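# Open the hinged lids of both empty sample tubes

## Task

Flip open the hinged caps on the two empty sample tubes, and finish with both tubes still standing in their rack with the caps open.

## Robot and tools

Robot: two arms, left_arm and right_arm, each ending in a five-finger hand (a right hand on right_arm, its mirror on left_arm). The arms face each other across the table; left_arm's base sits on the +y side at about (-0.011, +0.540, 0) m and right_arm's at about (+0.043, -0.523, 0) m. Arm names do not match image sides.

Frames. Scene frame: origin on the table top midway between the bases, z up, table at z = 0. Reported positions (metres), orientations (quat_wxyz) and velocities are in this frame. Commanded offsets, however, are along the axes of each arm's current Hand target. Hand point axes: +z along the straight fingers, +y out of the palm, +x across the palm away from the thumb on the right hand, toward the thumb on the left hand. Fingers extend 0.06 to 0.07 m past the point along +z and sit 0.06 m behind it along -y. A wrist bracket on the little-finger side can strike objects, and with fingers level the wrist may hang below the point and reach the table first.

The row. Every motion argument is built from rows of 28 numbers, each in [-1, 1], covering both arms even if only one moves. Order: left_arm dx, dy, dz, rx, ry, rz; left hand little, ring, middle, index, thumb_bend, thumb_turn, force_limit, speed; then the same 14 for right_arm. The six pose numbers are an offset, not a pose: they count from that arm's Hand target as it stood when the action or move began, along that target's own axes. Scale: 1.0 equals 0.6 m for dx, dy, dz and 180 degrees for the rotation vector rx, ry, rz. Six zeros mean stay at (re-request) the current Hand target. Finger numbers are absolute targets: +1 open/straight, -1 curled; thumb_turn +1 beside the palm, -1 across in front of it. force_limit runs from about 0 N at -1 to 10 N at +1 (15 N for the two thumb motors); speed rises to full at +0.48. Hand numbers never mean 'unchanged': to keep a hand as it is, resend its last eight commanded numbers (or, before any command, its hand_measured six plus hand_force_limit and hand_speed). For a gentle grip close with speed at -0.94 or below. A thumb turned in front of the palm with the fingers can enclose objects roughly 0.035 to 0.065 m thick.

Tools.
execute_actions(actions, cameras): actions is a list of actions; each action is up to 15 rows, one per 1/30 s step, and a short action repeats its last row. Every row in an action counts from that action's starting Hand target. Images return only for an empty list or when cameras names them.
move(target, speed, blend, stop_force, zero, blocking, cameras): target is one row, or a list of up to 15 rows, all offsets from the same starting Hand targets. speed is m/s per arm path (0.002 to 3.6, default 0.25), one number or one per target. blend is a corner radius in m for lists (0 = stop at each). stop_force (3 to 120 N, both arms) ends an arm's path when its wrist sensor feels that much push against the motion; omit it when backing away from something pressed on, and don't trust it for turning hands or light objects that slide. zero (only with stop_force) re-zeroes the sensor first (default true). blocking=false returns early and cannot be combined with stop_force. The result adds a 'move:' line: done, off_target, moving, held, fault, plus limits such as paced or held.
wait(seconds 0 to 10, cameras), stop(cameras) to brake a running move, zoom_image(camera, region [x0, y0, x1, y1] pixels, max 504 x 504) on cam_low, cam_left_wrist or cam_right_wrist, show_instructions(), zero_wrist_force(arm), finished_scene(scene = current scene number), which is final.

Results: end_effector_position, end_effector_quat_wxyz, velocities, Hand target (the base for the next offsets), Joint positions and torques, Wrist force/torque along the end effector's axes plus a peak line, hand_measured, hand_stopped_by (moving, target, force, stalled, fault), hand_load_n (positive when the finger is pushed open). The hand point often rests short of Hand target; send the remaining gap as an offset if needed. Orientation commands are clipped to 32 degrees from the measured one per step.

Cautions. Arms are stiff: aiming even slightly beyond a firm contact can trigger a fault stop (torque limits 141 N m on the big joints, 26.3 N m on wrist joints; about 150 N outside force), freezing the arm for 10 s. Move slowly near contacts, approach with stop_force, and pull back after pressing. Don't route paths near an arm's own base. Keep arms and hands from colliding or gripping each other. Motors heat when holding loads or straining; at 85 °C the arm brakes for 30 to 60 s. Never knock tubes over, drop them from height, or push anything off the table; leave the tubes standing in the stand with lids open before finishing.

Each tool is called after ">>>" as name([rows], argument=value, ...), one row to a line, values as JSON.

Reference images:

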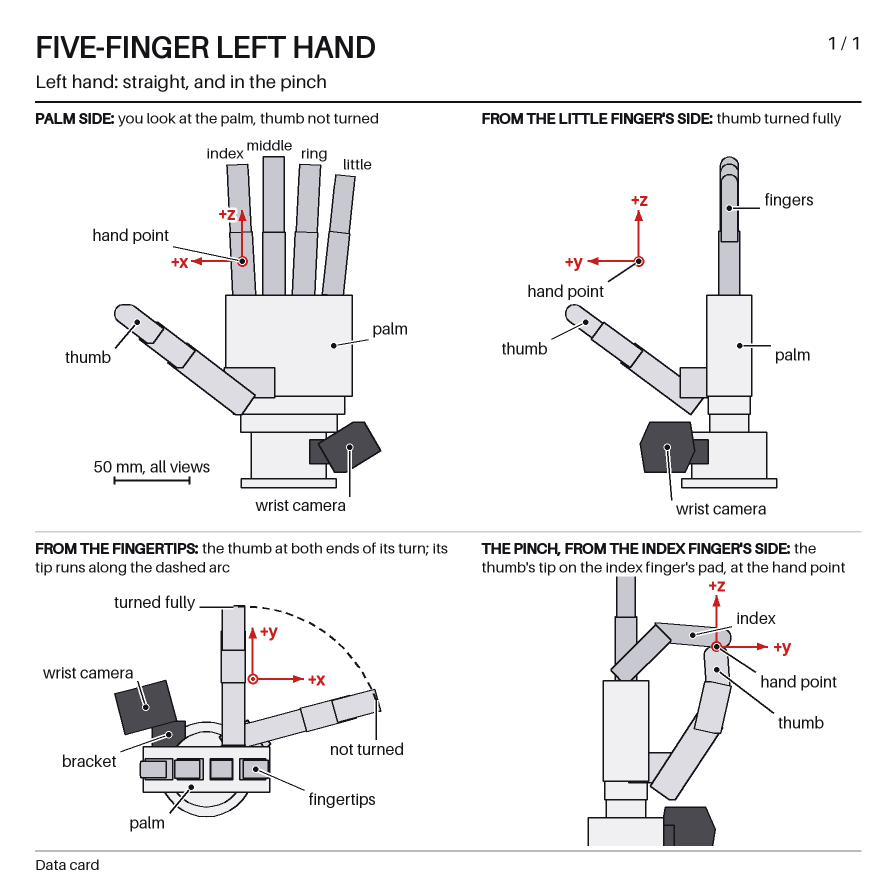

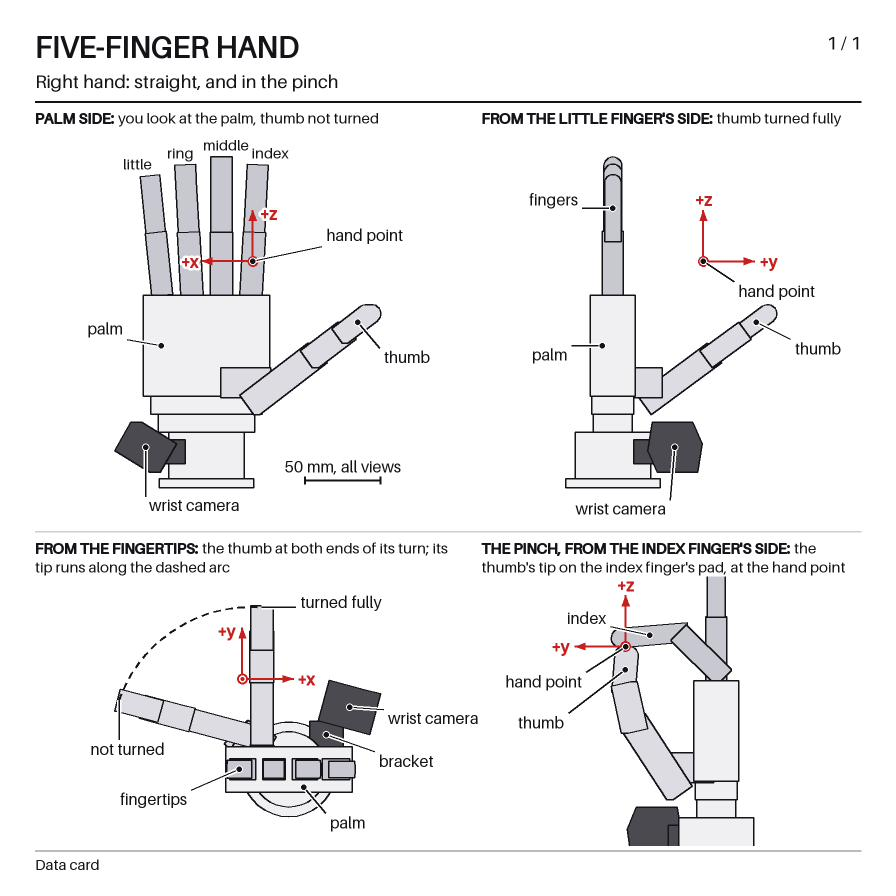

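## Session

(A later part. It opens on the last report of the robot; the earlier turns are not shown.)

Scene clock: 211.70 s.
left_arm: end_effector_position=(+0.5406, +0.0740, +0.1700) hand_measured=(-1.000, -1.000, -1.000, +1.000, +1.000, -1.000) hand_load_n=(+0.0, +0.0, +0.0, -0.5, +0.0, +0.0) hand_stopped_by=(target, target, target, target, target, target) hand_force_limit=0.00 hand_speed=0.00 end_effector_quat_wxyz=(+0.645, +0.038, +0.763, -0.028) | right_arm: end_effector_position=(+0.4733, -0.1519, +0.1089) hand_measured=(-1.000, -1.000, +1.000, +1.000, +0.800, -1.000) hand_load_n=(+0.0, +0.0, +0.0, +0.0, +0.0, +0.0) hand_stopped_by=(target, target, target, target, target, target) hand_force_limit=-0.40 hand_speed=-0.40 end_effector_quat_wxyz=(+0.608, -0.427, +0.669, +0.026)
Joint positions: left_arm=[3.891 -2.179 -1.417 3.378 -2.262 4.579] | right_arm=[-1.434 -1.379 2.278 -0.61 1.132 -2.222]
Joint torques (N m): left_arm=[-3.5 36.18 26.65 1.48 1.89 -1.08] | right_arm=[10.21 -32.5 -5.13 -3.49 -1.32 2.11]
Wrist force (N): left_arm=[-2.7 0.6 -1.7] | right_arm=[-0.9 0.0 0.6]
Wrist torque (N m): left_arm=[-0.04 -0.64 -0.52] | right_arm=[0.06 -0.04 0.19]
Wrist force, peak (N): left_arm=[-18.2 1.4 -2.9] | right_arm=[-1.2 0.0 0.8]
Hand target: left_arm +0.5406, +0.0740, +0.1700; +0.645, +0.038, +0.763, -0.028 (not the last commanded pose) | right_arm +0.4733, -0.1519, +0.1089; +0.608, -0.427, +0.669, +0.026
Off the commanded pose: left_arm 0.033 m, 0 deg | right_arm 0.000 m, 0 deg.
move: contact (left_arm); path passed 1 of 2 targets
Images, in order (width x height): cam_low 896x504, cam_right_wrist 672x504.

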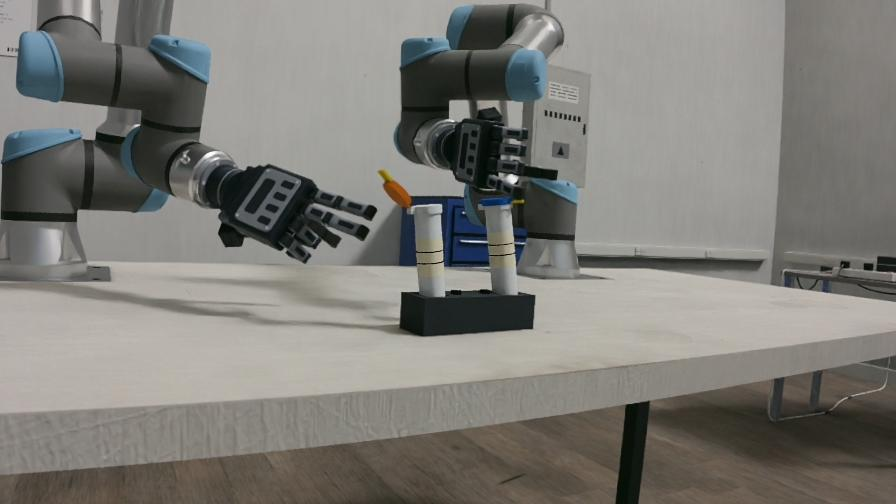

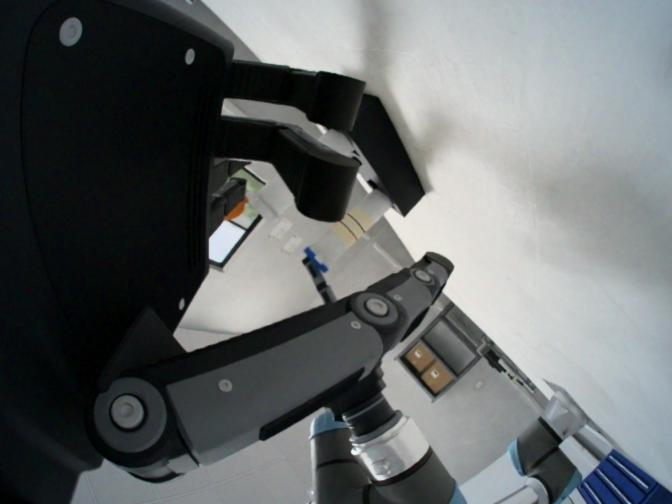

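>>> move([
  [-0.0492,0,-0.0087,0,0,0, -1, -1, -1, 1, 1, -1, 0.0, 0.0, -0.0348,0.0482,-0.1133,0,0,0, 1, 1, 1, 1, 1, -1, -0.4, 0.0],
  [-0.0148,0.1598,0.0842,0.1368,0,0.0241, -1, -1, -1, 1, 1, -1, 0.0, 0.0, -0.0348,0.0482,-0.1133,0,0,0, 1, 1, 1, 1, 1, -1, -0.4, 0.0],
  [-0.0148,0.1598,0.0842,0.1368,0,0.0241, -1, -1, -1, 1, 1, -1, 0.0, 0.0, -0.1743,0.1883,0.0118,0.0929,0.0537,0.0288, 1, 1, 1, 1, 1, -1, -0.4, 0.0],
  [-0.0148,0.1598,0.0842,0.1368,0,0.0241, -1, -1, -1, 1, 1, -1, 0.0, 0.0, -0.1552,0.1547,0.1028,0.0929,0.0537,0.0288, 1, 1, 1, 1, 1, -1, -0.4, 0.0],
], speed=[0.1, 0.2, 0.2, 0.15], blend=[0.01, 0.01, 0.02, 0], cameras=["all"])

>>> zoom_image(camera="cam_low", region=[350, 160, 600, 340])

>>> zoom_image(camera="cam_right_wrist", region=[200, 60, 520, 380])

Scene clock: 220.97 s.
left_arm: end_effector_position=(+0.6007, +0.1645, +0.1710) hand_measured=(-1.000, -1.000, -1.000, +1.000, +1.000, -1.000) hand_load_n=(+0.0, +0.0, +0.0, -0.5, +0.0, +0.5) hand_stopped_by=(target, target, target, target, target, target) hand_force_limit=0.00 hand_speed=0.00 end_effector_quat_wxyz=(+0.623, +0.204, +0.737, -0.166) | right_arm: end_effector_position=(+0.4564, -0.0086, +0.1258) hand_measured=(+1.000, +1.000, +1.000, +1.000, +1.000, -1.000) hand_load_n=(-0.5, -0.5, +0.0, +0.0, +0.0, +0.0) hand_stopped_by=(target, target, target, target, target, target) hand_force_limit=-0.40 hand_speed=0.00 end_effector_quat_wxyz=(+0.604, -0.304, +0.733, -0.080)
Joint positions: left_arm=[4.282 -1.941 -1.787 3.556 -1.449 4.743] | right_arm=[-0.805 -1.192 1.945 -0.454 2.073 -1.948]
Joint torques (N m): left_arm=[8.9 29.18 25.58 -1.04 1.35 -2.19] | right_arm=[6.04 -39.91 -9.91 1.77 1.67 1.98]
Wrist force (N): left_arm=[1.2 1.2 -1.9] | right_arm=[-0.3 0.5 0.7]
Wrist torque (N m): left_arm=[0.13 -0.27 -0.16] | right_arm=[0.17 -0.08 0.20]
Wrist force, peak (N): left_arm=[-4.3 1.5 -1.7] | right_arm=[-1.8 1.8 0.1]
Hand target: left_arm +0.6007, +0.1646, +0.1710; +0.623, +0.204, +0.737, -0.166 | right_arm +0.4564, -0.0086, +0.1259; +0.604, -0.304, +0.733, -0.080
Off the commanded pose: left_arm 0.000 m, 0 deg | right_arm 0.000 m, 0 deg.
move: done

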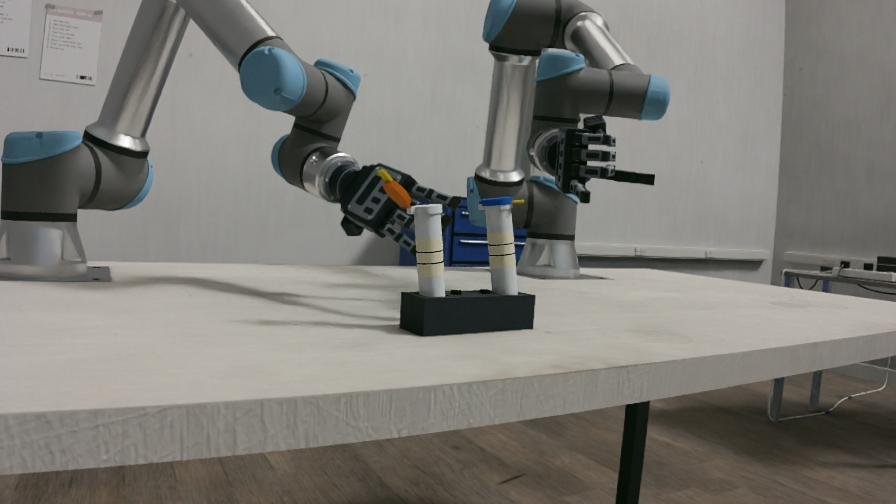

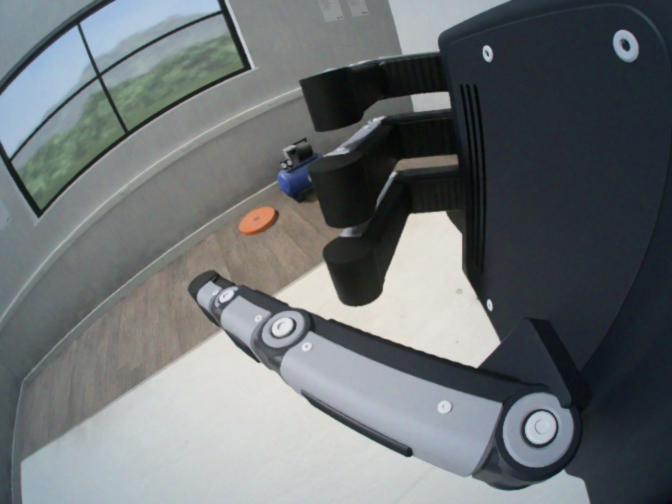

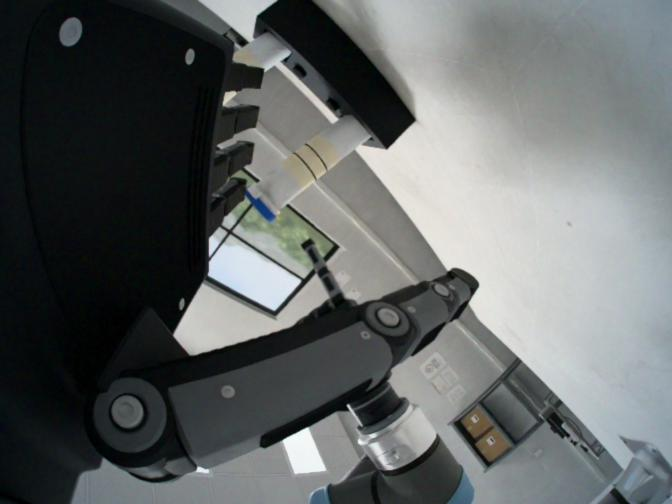

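Scaled by 2.016.

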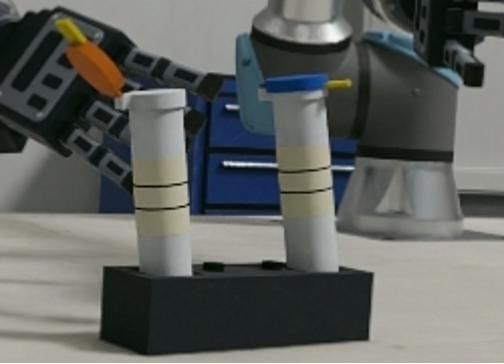

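Scaled by 1.575 from the camera's 672x504 image, which has a finer 960x720 frame.

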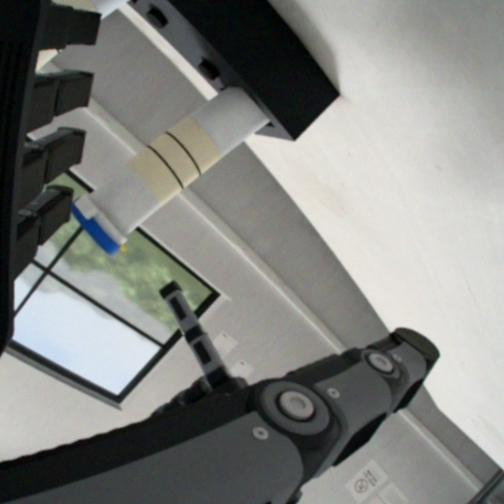

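>>> move(target=[0,0,0,0,0,0, -1, -1, -1, 1, 1, -1, 0.0, 0.0, 0.1087,-0.0847,-0.0262,-0.1859,-0.1073,-0.0575, -1, -1, 1, 1, 1, -1, -0.4, 0.0], speed=0.15, cameras=["cam_low","cam_right_wrist"])

>>> zoom_image(camera="cam_low", region=[350, 160, 600, 340])

>>> zoom_image(camera="cam_right_wrist", region=[200, 60, 520, 380])

Scene clock: 232.80 s.
left_arm: end_effector_position=(+0.6007, +0.1646, +0.1710) hand_measured=(-1.000, -1.000, -1.000, +1.000, +1.000, -1.000) hand_load_n=(+0.0, +0.0, +0.0, +0.0, +0.0, +0.5) hand_stopped_by=(target, target, target, target, target, target) hand_force_limit=0.00 hand_speed=0.00 end_effector_quat_wxyz=(+0.623, +0.204, +0.737, -0.166) | right_arm: end_effector_position=(+0.4540, -0.0887, +0.0999) hand_measured=(-1.000, -1.000, +1.000, +1.000, +1.000, -1.000) hand_load_n=(+0.0, +0.0, +0.0, +0.0, +0.0, +0.0) hand_stopped_by=(target, target, target, target, target, target) hand_force_limit=-0.40 hand_speed=0.00 end_effector_quat_wxyz=(+0.594, -0.536, +0.585, +0.132)
Joint positions: left_arm=[4.282 -1.941 -1.787 3.556 -1.449 4.743] | right_arm=[-1.401 -1.226 2.101 -0.516 0.831 -2.342]
Joint torques (N m): left_arm=[8.73 27.77 26.11 -0.64 1.28 -2.16] | right_arm=[6.2 -39.95 -5.14 -3.02 -1.47 0.99]
Wrist force (N): left_arm=[1.2 1.3 -1.9] | right_arm=[-0.9 0.3 0.7]
Wrist torque (N m): left_arm=[0.13 -0.28 -0.16] | right_arm=[0.15 0.04 0.04]
Wrist force, peak (N): left_arm=[1.3 1.4 -2.1] | right_arm=[-1.4 -0.1 0.9]
Hand target: left_arm +0.6007, +0.1646, +0.1710; +0.623, +0.204, +0.737, -0.166 | right_arm +0.4539, -0.0887, +0.1000; +0.594, -0.537, +0.585, +0.132
Off the commanded pose: left_arm 0.000 m, 0 deg | right_arm 0.000 m, 0 deg.
move: done
Images, in order (width x height): cam_low 896x504, cam_right_wrist 672x504.

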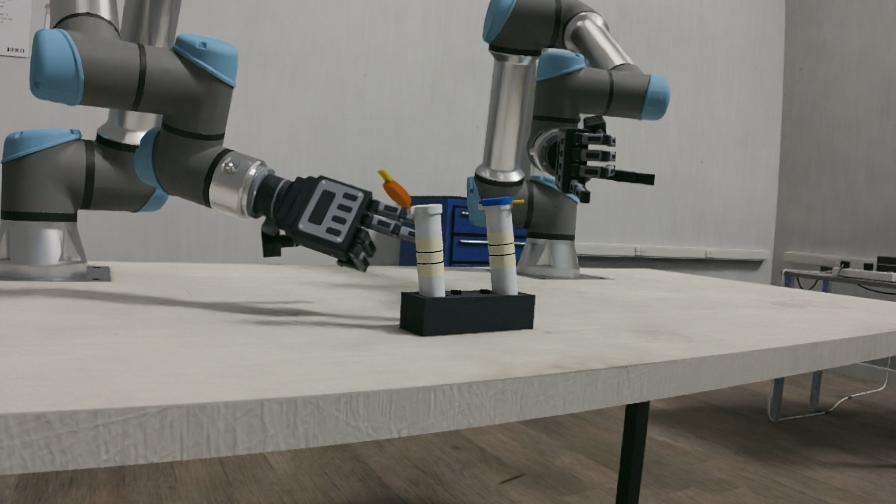

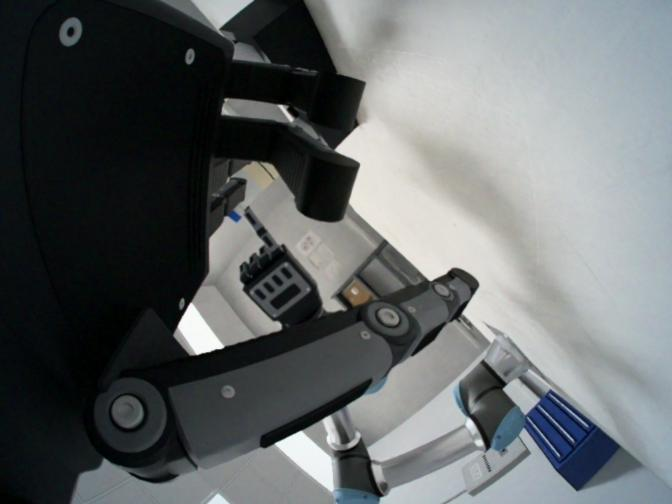

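Scaled by 2.016.

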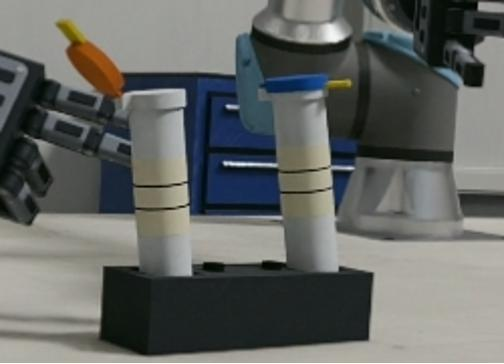

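Scaled by 1.575 from the camera's 672x504 image, which has a finer 960x720 frame.

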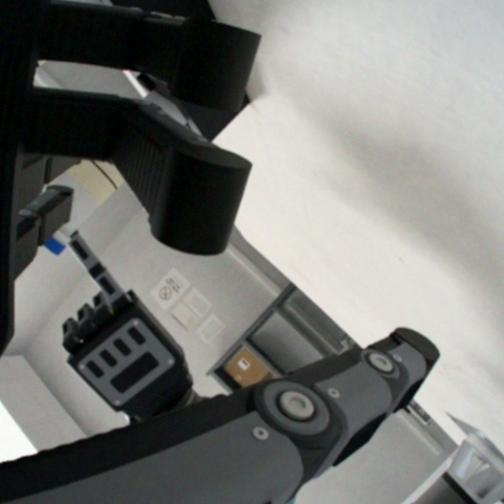

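>>> move(target=[0,0,0,0,0,0, -1, -1, -1, 1, 1, -1, 0.0, 0.0, -0.0164,-0.0095,0.0708,0,0,0, -1, -1, 1, 1, 1, -1, -0.4, 0.0], speed=0.04, stop_force=6, cameras=["cam_low","cam_right_wrist"])

>>> zoom_image(camera="cam_low", region=[350, 160, 600, 340])

Scene clock: 236.40 s.
left_arm: end_effector_position=(+0.6007, +0.1646, +0.1710) hand_measured=(-1.000, -1.000, -1.000, +1.000, +1.000, -1.000) hand_load_n=(+0.0, +0.0, +0.0, +0.0, +0.0, +0.0) hand_stopped_by=(target, target, target, target, target, target) hand_force_limit=0.00 hand_speed=0.00 end_effector_quat_wxyz=(+0.623, +0.204, +0.737, -0.166) | right_arm: end_effector_position=(+0.4791, -0.0526, +0.1000) hand_measured=(-1.000, -1.000, +1.000, +1.000, +1.000, -1.000) hand_load_n=(+0.0, +0.0, +0.0, +0.0, +0.0, +0.0) hand_stopped_by=(target, target, target, target, target, target) hand_force_limit=-0.40 hand_speed=0.00 end_effector_quat_wxyz=(+0.594, -0.537, +0.585, +0.132)
Joint positions: left_arm=[4.282 -1.941 -1.787 3.556 -1.449 4.743] | right_arm=[-1.324 -1.156 1.986 -0.493 0.904 -2.308]
Joint torques (N m): left_arm=[8.1 29.14 27.2 -0.77 1.17 -2.02] | right_arm=[-8.36 -43.06 -6.98 -2.46 -2.26 -1.92]
Wrist force (N): left_arm=[1.3 1.5 -1.8] | right_arm=[-0.8 0.1 0.6]
Wrist torque (N m): left_arm=[0.16 -0.29 -0.16] | right_arm=[0.15 0.05 0.06]
Wrist force, peak (N): left_arm=[1.3 1.5 -2.0] | right_arm=[-0.9 0.6 1.1]
Hand target: left_arm +0.6007, +0.1646, +0.1710; +0.623, +0.204, +0.737, -0.166 | right_arm +0.4791, -0.0526, +0.1000; +0.594, -0.537, +0.585, +0.132
Off the commanded pose: left_arm 0.000 m, 0 deg | right_arm 0.000 m, 0 deg.
move: done
Images, in order (width x height): cam_low 896x504, cam_right_wrist 672x504.

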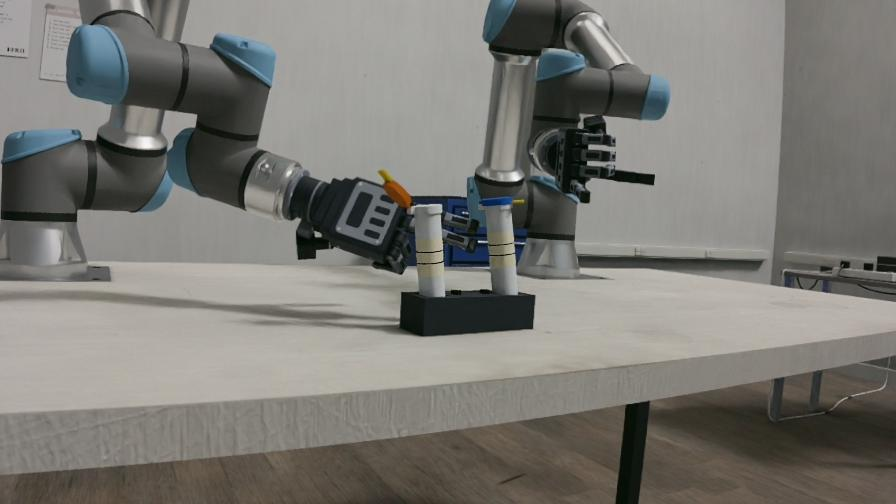

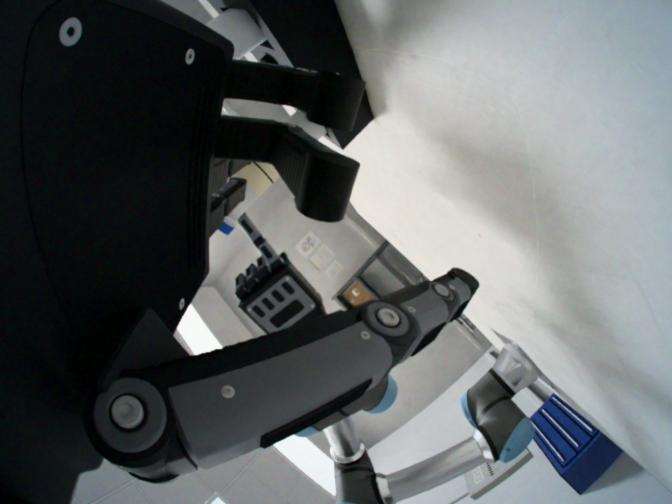

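Scaled by 2.016.

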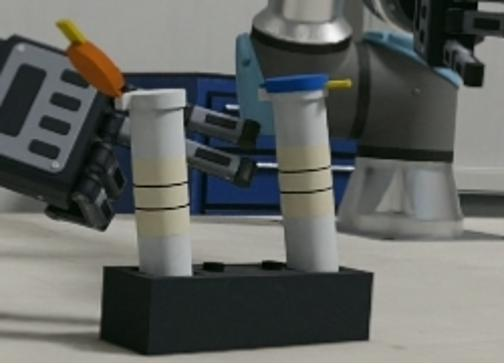

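>>> move(target=[0,0,0,0,0,0, -1, -1, -1, 1, 1, -1, 0.0, 0.0, -0.0123,0.0025,0.0353,0,0,0, -1, -1, 1, 1, 1, -1, -0.4, 0.0], speed=0.04, stop_force=6, cameras=["cam_low","cam_right_wrist"])

>>> zoom_image(camera="cam_low", region=[350, 160, 600, 340])

Scene clock: 239.93 s.
left_arm: end_effector_position=(+0.6007, +0.1646, +0.1710) hand_measured=(-1.000, -1.000, -1.000, +1.000, +1.000, -1.000) hand_load_n=(+0.0, +0.0, +0.0, +0.0, +0.0, +0.0) hand_stopped_by=(target, target, target, target, target, target) hand_force_limit=0.00 hand_speed=0.00 end_effector_quat_wxyz=(+0.623, +0.204, +0.737, -0.166) | right_arm: end_effector_position=(+0.4876, -0.0318, +0.0999) hand_measured=(-1.000, -1.000, +1.000, +1.000, +1.000, -1.000) hand_load_n=(+0.0, +0.0, +0.0, +0.0, +0.0, +0.0) hand_stopped_by=(target, target, target, target, target, target) hand_force_limit=-0.40 hand_speed=0.00 end_effector_quat_wxyz=(+0.594, -0.537, +0.585, +0.132)
Joint positions: left_arm=[4.282 -1.941 -1.787 3.556 -1.449 4.743] | right_arm=[-1.282 -1.124 1.932 -0.481 0.944 -2.291]
Joint torques (N m): left_arm=[9.78 28.29 28.18 -0.55 1.22 -2.08] | right_arm=[-8.84 -45.69 -6.25 -2.21 -2.09 -1.75]
Wrist force (N): left_arm=[1.2 1.4 -1.8] | right_arm=[-0.8 0.5 0.8]
Wrist torque (N m): left_arm=[0.15 -0.27 -0.17] | right_arm=[0.18 0.04 0.12]
Wrist force, peak (N): left_arm=[1.3 1.4 -2.1] | right_arm=[-1.0 0.8 0.9]
Hand target: left_arm +0.6007, +0.1646, +0.1710; +0.623, +0.204, +0.737, -0.166 | right_arm +0.4876, -0.0318, +0.0999; +0.594, -0.537, +0.585, +0.132
Off the commanded pose: left_arm 0.000 m, 0 deg | right_arm 0.000 m, 0 deg.
move: done
Images, in order (width x height): cam_low 896x504, cam_right_wrist 672x504.

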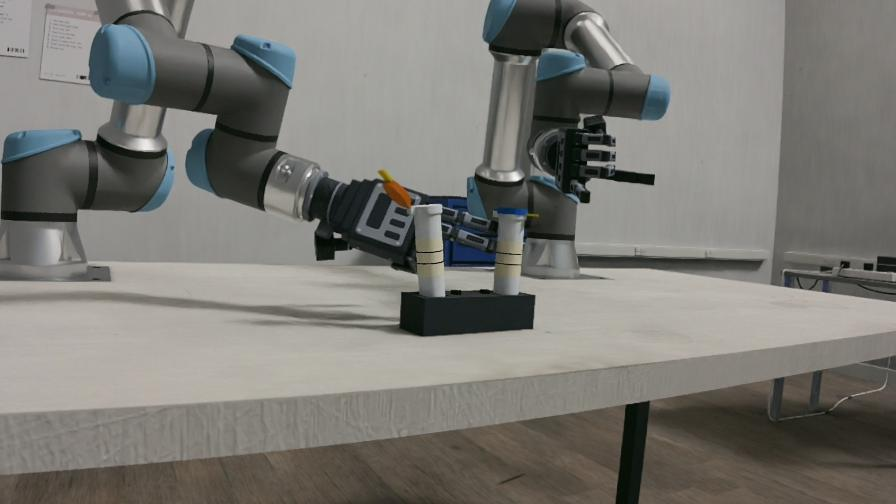

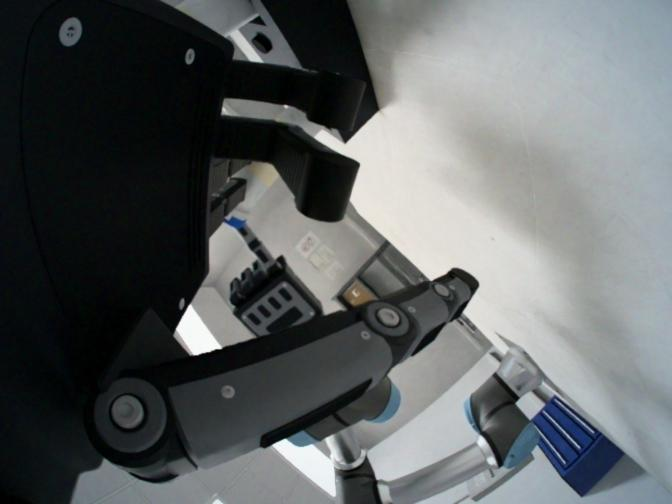

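Scaled by 2.016.

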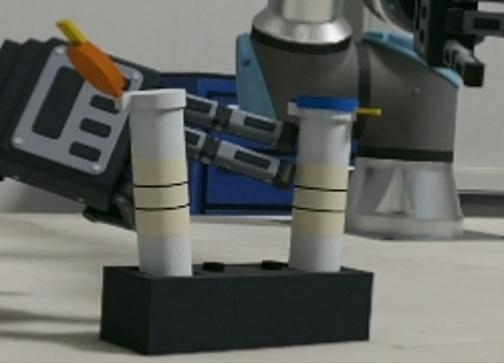

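>>> move([
  [0,0,0,0,0,0, -1, -1, -1, 1, 1, -1, 0.0, 0.0, 0.0149,0.0086,-0.0644,0,0,0, -1, -1, 1, 1, 1, -1, -0.4, 0.0],
  [0,0,0,0,0,0, -1, -1, -1, 1, 1, -1, 0.0, 0.0, -0.0563,0.0428,0.0108,0.1859,0.1073,0.0575, 1, 1, 1, 1, 1, -1, -0.4, 0.0],
], speed=[0.08,0.2], blend=[0.01,0], cameras=["cam_low","cam_right_wrist"])

>>> zoom_image(camera="cam_right_wrist", region=[200, 60, 520, 380])

>>> zoom_image(camera="cam_low", region=[350, 160, 600, 340])

Scene clock: 247.20 s.
left_arm: end_effector_position=(+0.6007, +0.1646, +0.1710) hand_measured=(-1.000, -1.000, -1.000, +1.000, +1.000, -1.000) hand_load_n=(+0.0, +0.0, +0.0, +0.0, +0.0, +0.5) hand_stopped_by=(target, target, target, target, target, target) hand_force_limit=0.00 hand_speed=0.00 end_effector_quat_wxyz=(+0.623, +0.204, +0.737, -0.166) | right_arm: end_effector_position=(+0.4615, -0.0008, +0.1141) hand_measured=(+1.000, +1.000, +1.000, +1.000, +1.000, -1.000) hand_load_n=(+0.0, +0.0, +0.0, +0.0, +0.0, +0.0) hand_stopped_by=(target, target, target, target, target, target) hand_force_limit=-0.40 hand_speed=0.00 end_effector_quat_wxyz=(+0.604, -0.304, +0.733, -0.080)
Joint positions: left_arm=[4.282 -1.941 -1.787 3.556 -1.449 4.743] | right_arm=[-0.801 -1.153 1.926 -0.472 2.078 -1.946]
Joint torques (N m): left_arm=[9.22 28.08 26.9 -0.28 1.18 -2.29] | right_arm=[7.19 -44.99 -22.97 -3.26 1.16 1.61]
Wrist force (N): left_arm=[1.4 1.2 -1.9] | right_arm=[-0.4 0.6 0.7]
Wrist torque (N m): left_arm=[0.13 -0.31 -0.14] | right_arm=[0.20 -0.04 0.29]
Wrist force, peak (N): left_arm=[1.4 1.5 -2.0] | right_arm=[-1.5 0.2 1.0]
Hand target: left_arm +0.6007, +0.1646, +0.1710; +0.623, +0.204, +0.737, -0.166 | right_arm +0.4615, -0.0008, +0.1141; +0.604, -0.304, +0.733, -0.080
Off the commanded pose: left_arm 0.000 m, 0 deg | right_arm 0.000 m, 0 deg.
move: done
Images, in order (width x height): cam_low 896x504, cam_right_wrist 672x504.

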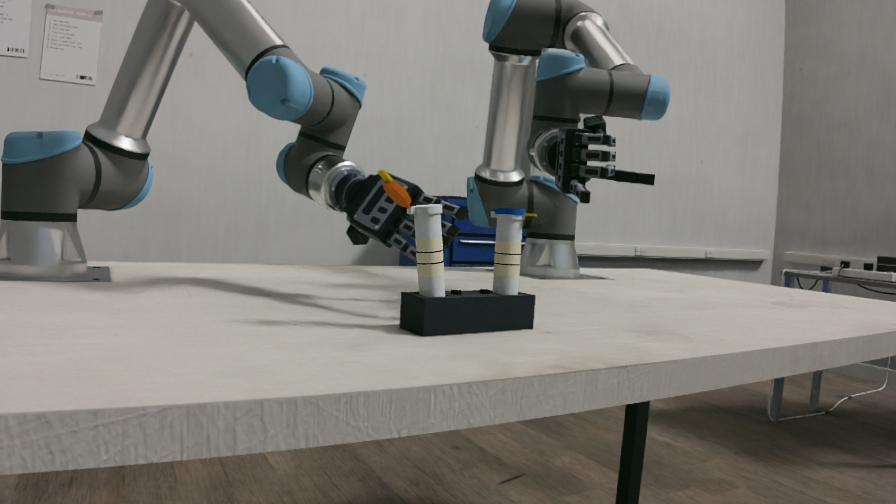

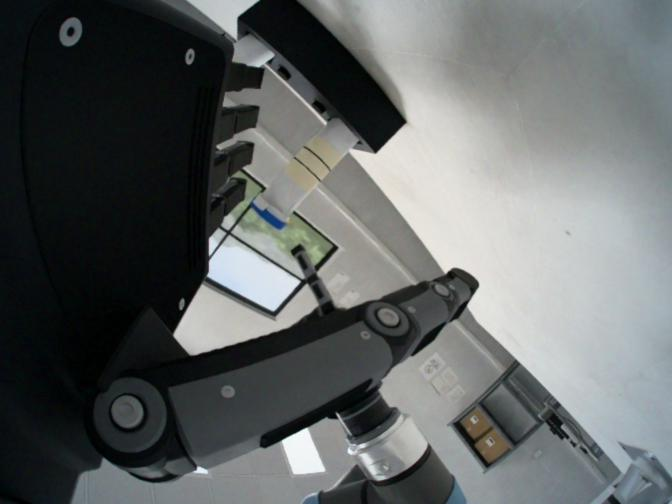

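Scaled by 1.575 from the camera's 672x504 image, which has a finer 960x720 frame.

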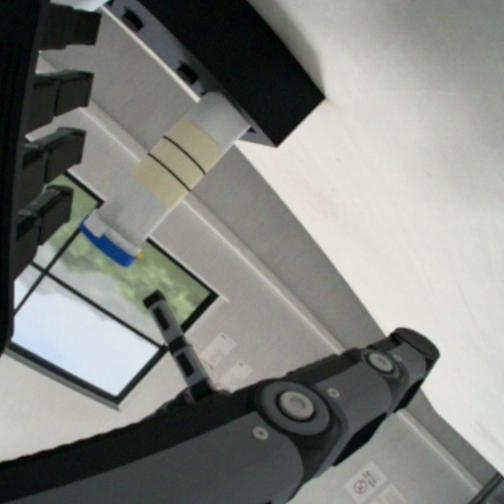

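Scaled by 2.016.

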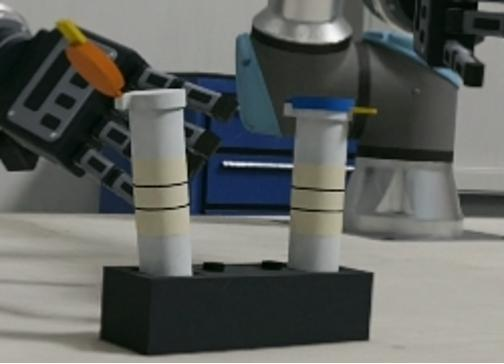

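>>> move([
  [0,0,0,0,0,0, -1, -1, -1, 1, 1, -1, 0.0, 0.0, 0,0,0,0,0,0, -1, -1, 1, 1, 1, -1, -0.4, 0.0],
  [0.0728,-0.0597,0.037,0,0,0, -1, -1, -1, 1, 1, -1, 0.0, 0.0, 0.0963,-0.052,0.0053,-0.1859,-0.1073,-0.0575, -1, -1, 1, 1, 1, -1, -0.4, 0.0],
], speed=[0.1,0.15], cameras=["all"])

>>> zoom_image(camera="cam_low", region=[350, 160, 600, 340])

>>> zoom_image(camera="cam_right_wrist", region=[180, 100, 340, 260])

Scene clock: 272.20 s.
left_arm: end_effector_position=(+0.5953, +0.1266, +0.1238) hand_measured=(-1.000, -1.000, -1.000, +1.000, +1.000, -1.000) hand_load_n=(+0.0, +0.0, +0.0, +0.0, +0.0, +0.0) hand_stopped_by=(target, target, target, target, target, target) hand_force_limit=0.00 hand_speed=0.00 end_effector_quat_wxyz=(+0.623, +0.204, +0.737, -0.166) | right_arm: end_effector_position=(+0.4705, -0.0563, +0.0800) hand_measured=(-1.000, -1.000, +1.000, +1.000, +1.000, -1.000) hand_load_n=(+0.0, +0.0, +0.0, +0.0, +0.0, +0.0) hand_stopped_by=(target, target, target, target, target, target) hand_force_limit=-0.40 hand_speed=0.00 end_effector_quat_wxyz=(+0.594, -0.536, +0.585, +0.132)
Joint positions: left_arm=[4.205 -2.05 -1.767 3.646 -1.525 4.729] | right_arm=[-1.327 -1.133 2.025 -0.555 0.901 -2.309]
Joint torques (N m): left_arm=[8.74 46.07 15.81 -0.76 1.61 -1.05] | right_arm=[8.76 -43.55 -4.44 -3 -1.59 1.26]
Wrist force (N): left_arm=[0.8 1.4 -1.5] | right_arm=[-1.0 0.0 0.5]
Wrist torque (N m): left_arm=[0.11 -0.19 -0.21] | right_arm=[0.15 0.07 0.02]
Wrist force, peak (N): left_arm=[1.2 1.5 -2.2] | right_arm=[-1.5 0.2 1.1]
Hand target: left_arm +0.5953, +0.1267, +0.1238; +0.623, +0.204, +0.737, -0.166 | right_arm +0.4704, -0.0563, +0.0800; +0.594, -0.537, +0.585, +0.132
Off the commanded pose: left_arm 0.000 m, 0 deg | right_arm 0.000 m, 0 deg.
move: done

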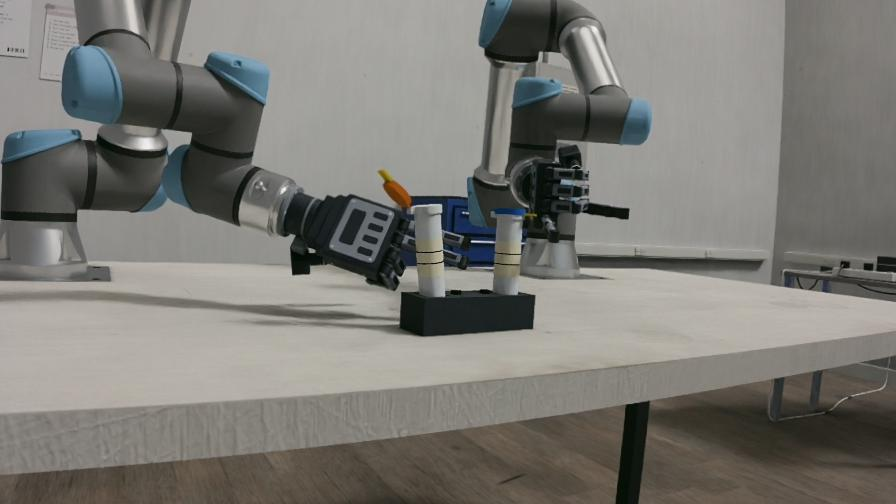

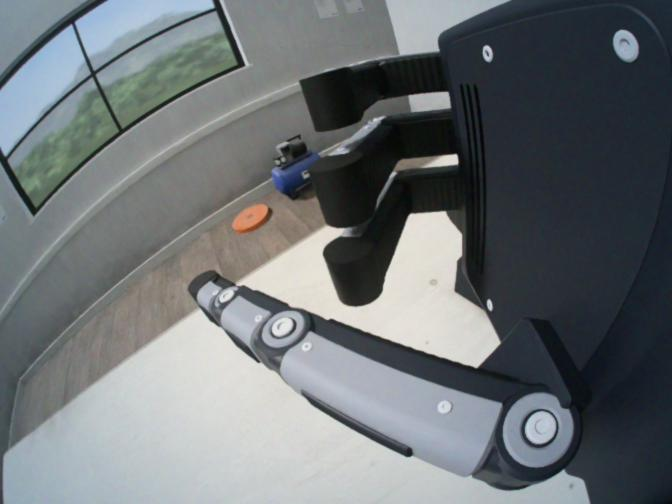

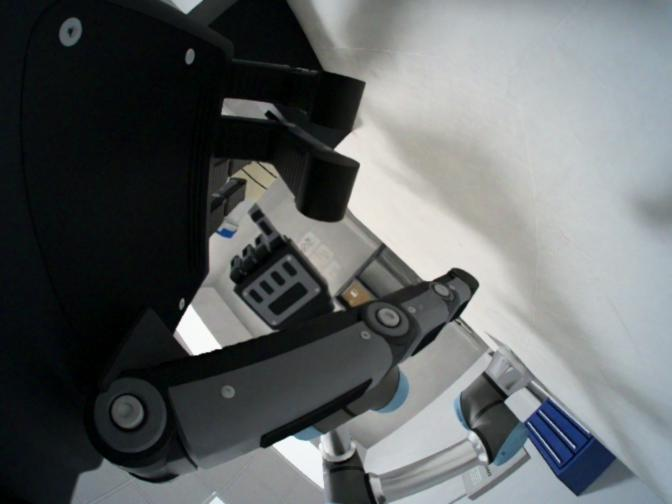

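Scaled by 2.016.

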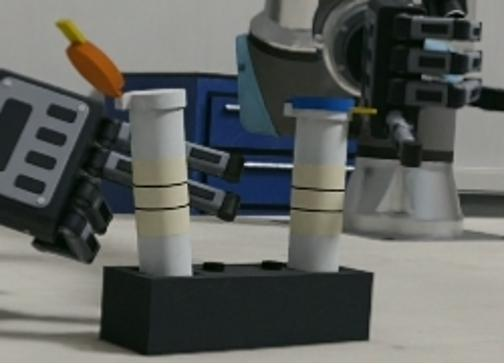

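Scaled by 3.150 from the camera's 672x504 image, which has a finer 960x720 frame.

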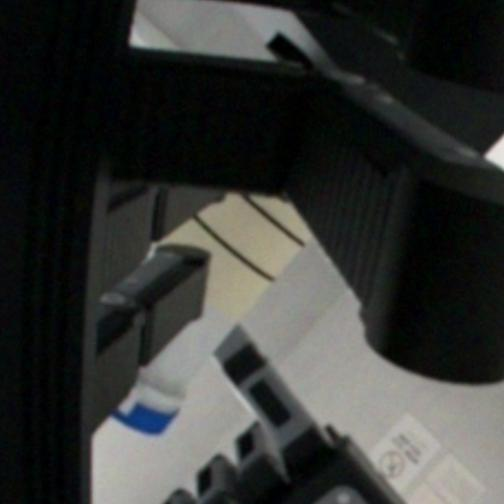

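>>> move(target=[0,0,0,0,0,0, -1, -1, -1, 1, 1, -1, 0.0, 0.0, -0.021,-0.0025,0.0725,0,0,0, -1, -1, 1, 1, 1, -1, -0.4, 0.0], speed=0.025, stop_force=5, cameras=["all"])

>>> zoom_image(camera="cam_low", region=[350, 160, 600, 340])

>>> zoom_image(camera="cam_right_wrist", region=[180, 100, 340, 260])

Scene clock: 276.27 s.
left_arm: end_effector_position=(+0.5953, +0.1267, +0.1238) hand_measured=(-1.000, -1.000, -1.000, +1.000, +1.000, -1.000) hand_load_n=(+0.0, +0.0, +0.0, +0.0, +0.0, +0.5) hand_stopped_by=(target, target, target, target, target, target) hand_force_limit=0.00 hand_speed=0.00 end_effector_quat_wxyz=(+0.623, +0.204, +0.737, -0.166) | right_arm: end_effector_position=(+0.4866, -0.0267, +0.0800) hand_measured=(-1.000, -1.000, +1.000, +1.000, +1.000, -1.000) hand_load_n=(-0.5, +0.0, +0.0, +0.0, +0.0, +0.0) hand_stopped_by=(target, target, target, target, target, target) hand_force_limit=-0.40 hand_speed=0.00 end_effector_quat_wxyz=(+0.594, -0.537, +0.585, +0.132)
Joint positions: left_arm=[4.205 -2.05 -1.767 3.646 -1.525 4.729] | right_arm=[-1.269 -1.084 1.937 -0.53 0.956 -2.286]
Joint torques (N m): left_arm=[9.58 46 11.24 -1.05 1.59 1.98] | right_arm=[-7.3 -47.2 -20.89 -3.32 0.65 -1.77]
Wrist force (N): left_arm=[1.1 1.2 -1.6] | right_arm=[0.5 -0.4 -1.2]
Wrist torque (N m): left_arm=[0.09 -0.23 -0.19] | right_arm=[0.28 0.13 0.24]
Wrist force, peak (N): left_arm=[1.0 1.6 -1.7] | right_arm=[-0.4 -3.7 -15.5]
Hand target: left_arm +0.5953, +0.1267, +0.1238; +0.623, +0.204, +0.737, -0.166 | right_arm +0.4866, -0.0267, +0.0800; +0.594, -0.537, +0.585, +0.132 (not the last commanded pose)
Off the commanded pose: left_arm 0.000 m, 0 deg | right_arm 0.012 m, 0 deg.
move: contact (right_arm)

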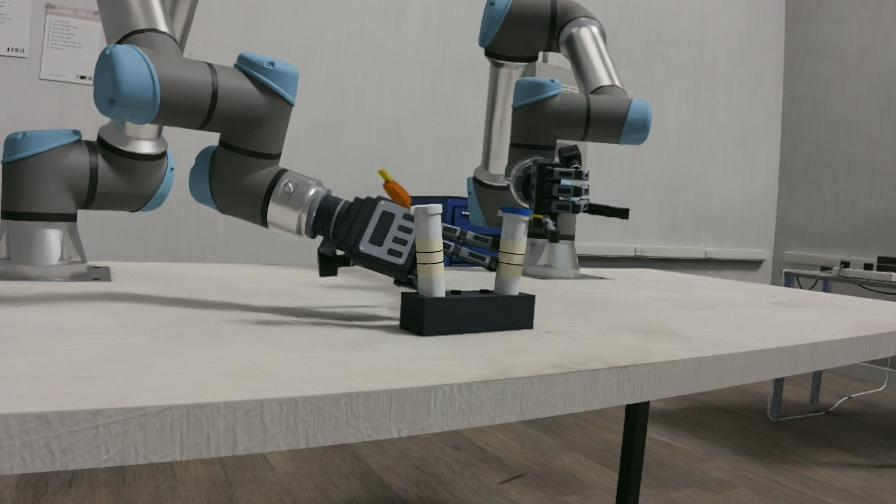

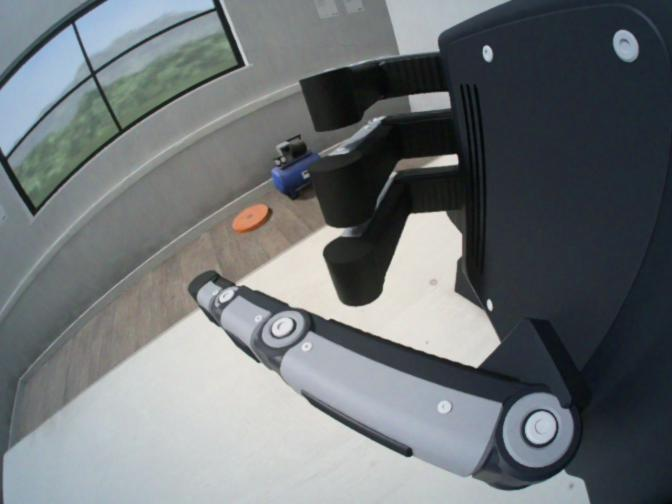

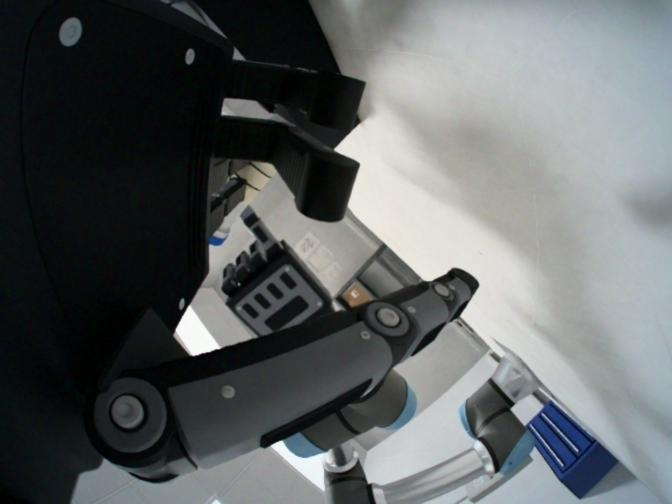

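Scaled by 2.016.

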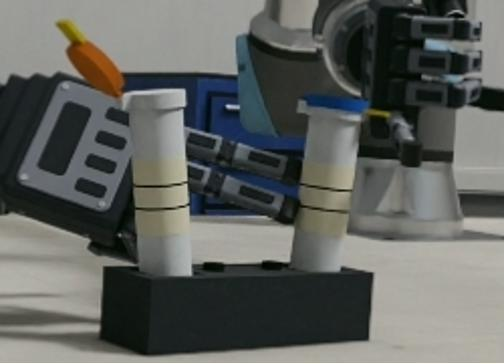

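Scaled by 3.150 from the camera's 672x504 image, which has a finer 960x720 frame.

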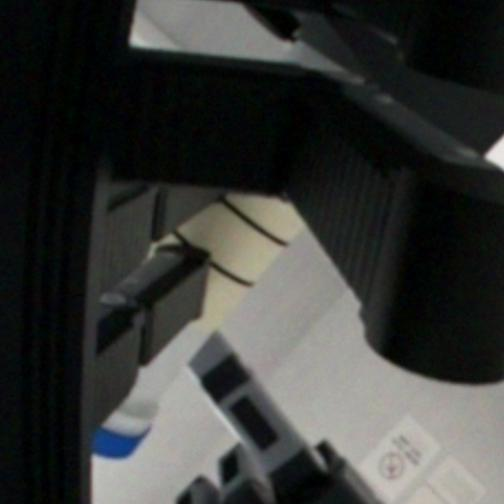

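>>> move(target=[0,-0.0313,0,0,0,0, -1, -1, -1, 1, 1, -1, 0.0, 0.0, 0,0,0,0,0,0, -1, -1, 1, 1, 1, -1, -0.4, 0.0], speed=0.03, stop_force=4, cameras=["cam_low","cam_left_wrist"])

>>> zoom_image(camera="cam_low", region=[480, 190, 560, 250])

>>> zoom_image(camera="cam_left_wrist", region=[350, 80, 510, 240])

Scene clock: 279.57 s.
left_arm: end_effector_position=(+0.5858, +0.1105, +0.1237) hand_measured=(-1.000, -1.000, -1.000, +1.000, +1.000, -1.000) hand_load_n=(+0.0, +0.0, +0.0, +0.0, -0.5, +0.0) hand_stopped_by=(target, target, target, target, target, target) hand_force_limit=0.00 hand_speed=0.00 end_effector_quat_wxyz=(+0.623, +0.204, +0.737, -0.166) | right_arm: end_effector_position=(+0.4866, -0.0267, +0.0800) hand_measured=(-1.000, -1.000, +1.000, +1.000, +1.000, -1.000) hand_load_n=(+0.0, +0.0, +0.0, +0.0, +0.0, -0.5) hand_stopped_by=(target, target, target, target, target, target) hand_force_limit=-0.40 hand_speed=0.00 end_effector_quat_wxyz=(+0.594, -0.537, +0.585, +0.132)
Joint positions: left_arm=[4.167 -2.059 -1.753 3.641 -1.563 4.723] | right_arm=[-1.269 -1.084 1.937 -0.53 0.956 -2.286]
Joint torques (N m): left_arm=[10.18 47.07 11.13 2.88 1.52 2.38] | right_arm=[-7.85 -46.82 -22.52 -3.32 0.63 -1.57]
Wrist force (N): left_arm=[1.1 1.4 -1.4] | right_arm=[0.3 -0.5 -1.4]
Wrist torque (N m): left_arm=[0.11 -0.23 -0.19] | right_arm=[0.27 0.15 0.23]
Wrist force, peak (N): left_arm=[1.1 1.6 -1.9] | right_arm=[0.4 -0.3 -1.6]
Hand target: left_arm +0.5858, +0.1105, +0.1237; +0.623, +0.204, +0.737, -0.166 | right_arm +0.4866, -0.0267, +0.0800; +0.594, -0.537, +0.585, +0.132
Off the commanded pose: left_arm 0.000 m, 0 deg | right_arm 0.000 m, 0 deg.
move: done
Images, in order (width x height): cam_low 896x504, cam_left_wrist 672x504.

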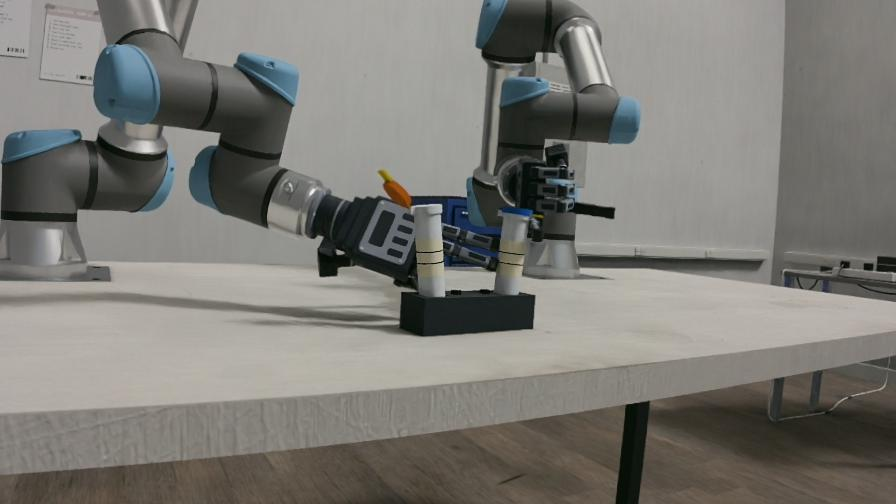

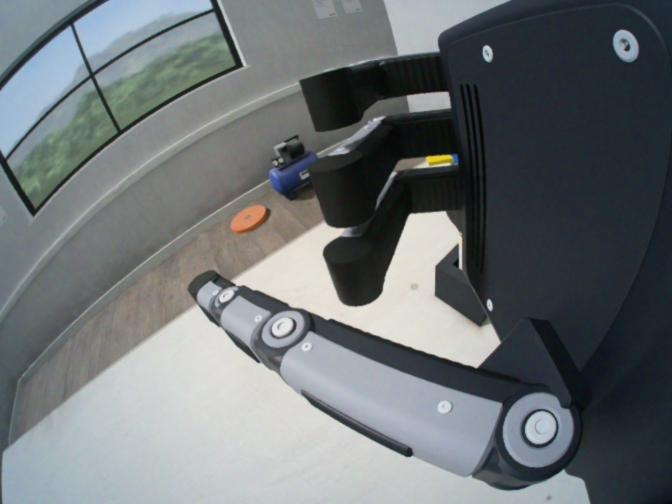

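Scaled by 6.300.

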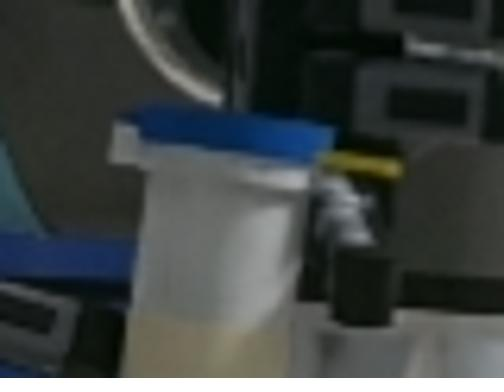

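Scaled by 3.150 from the camera's 672x504 image, which has a finer 960x720 frame.

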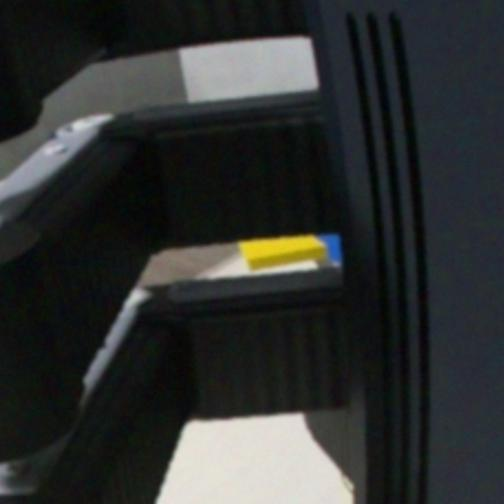

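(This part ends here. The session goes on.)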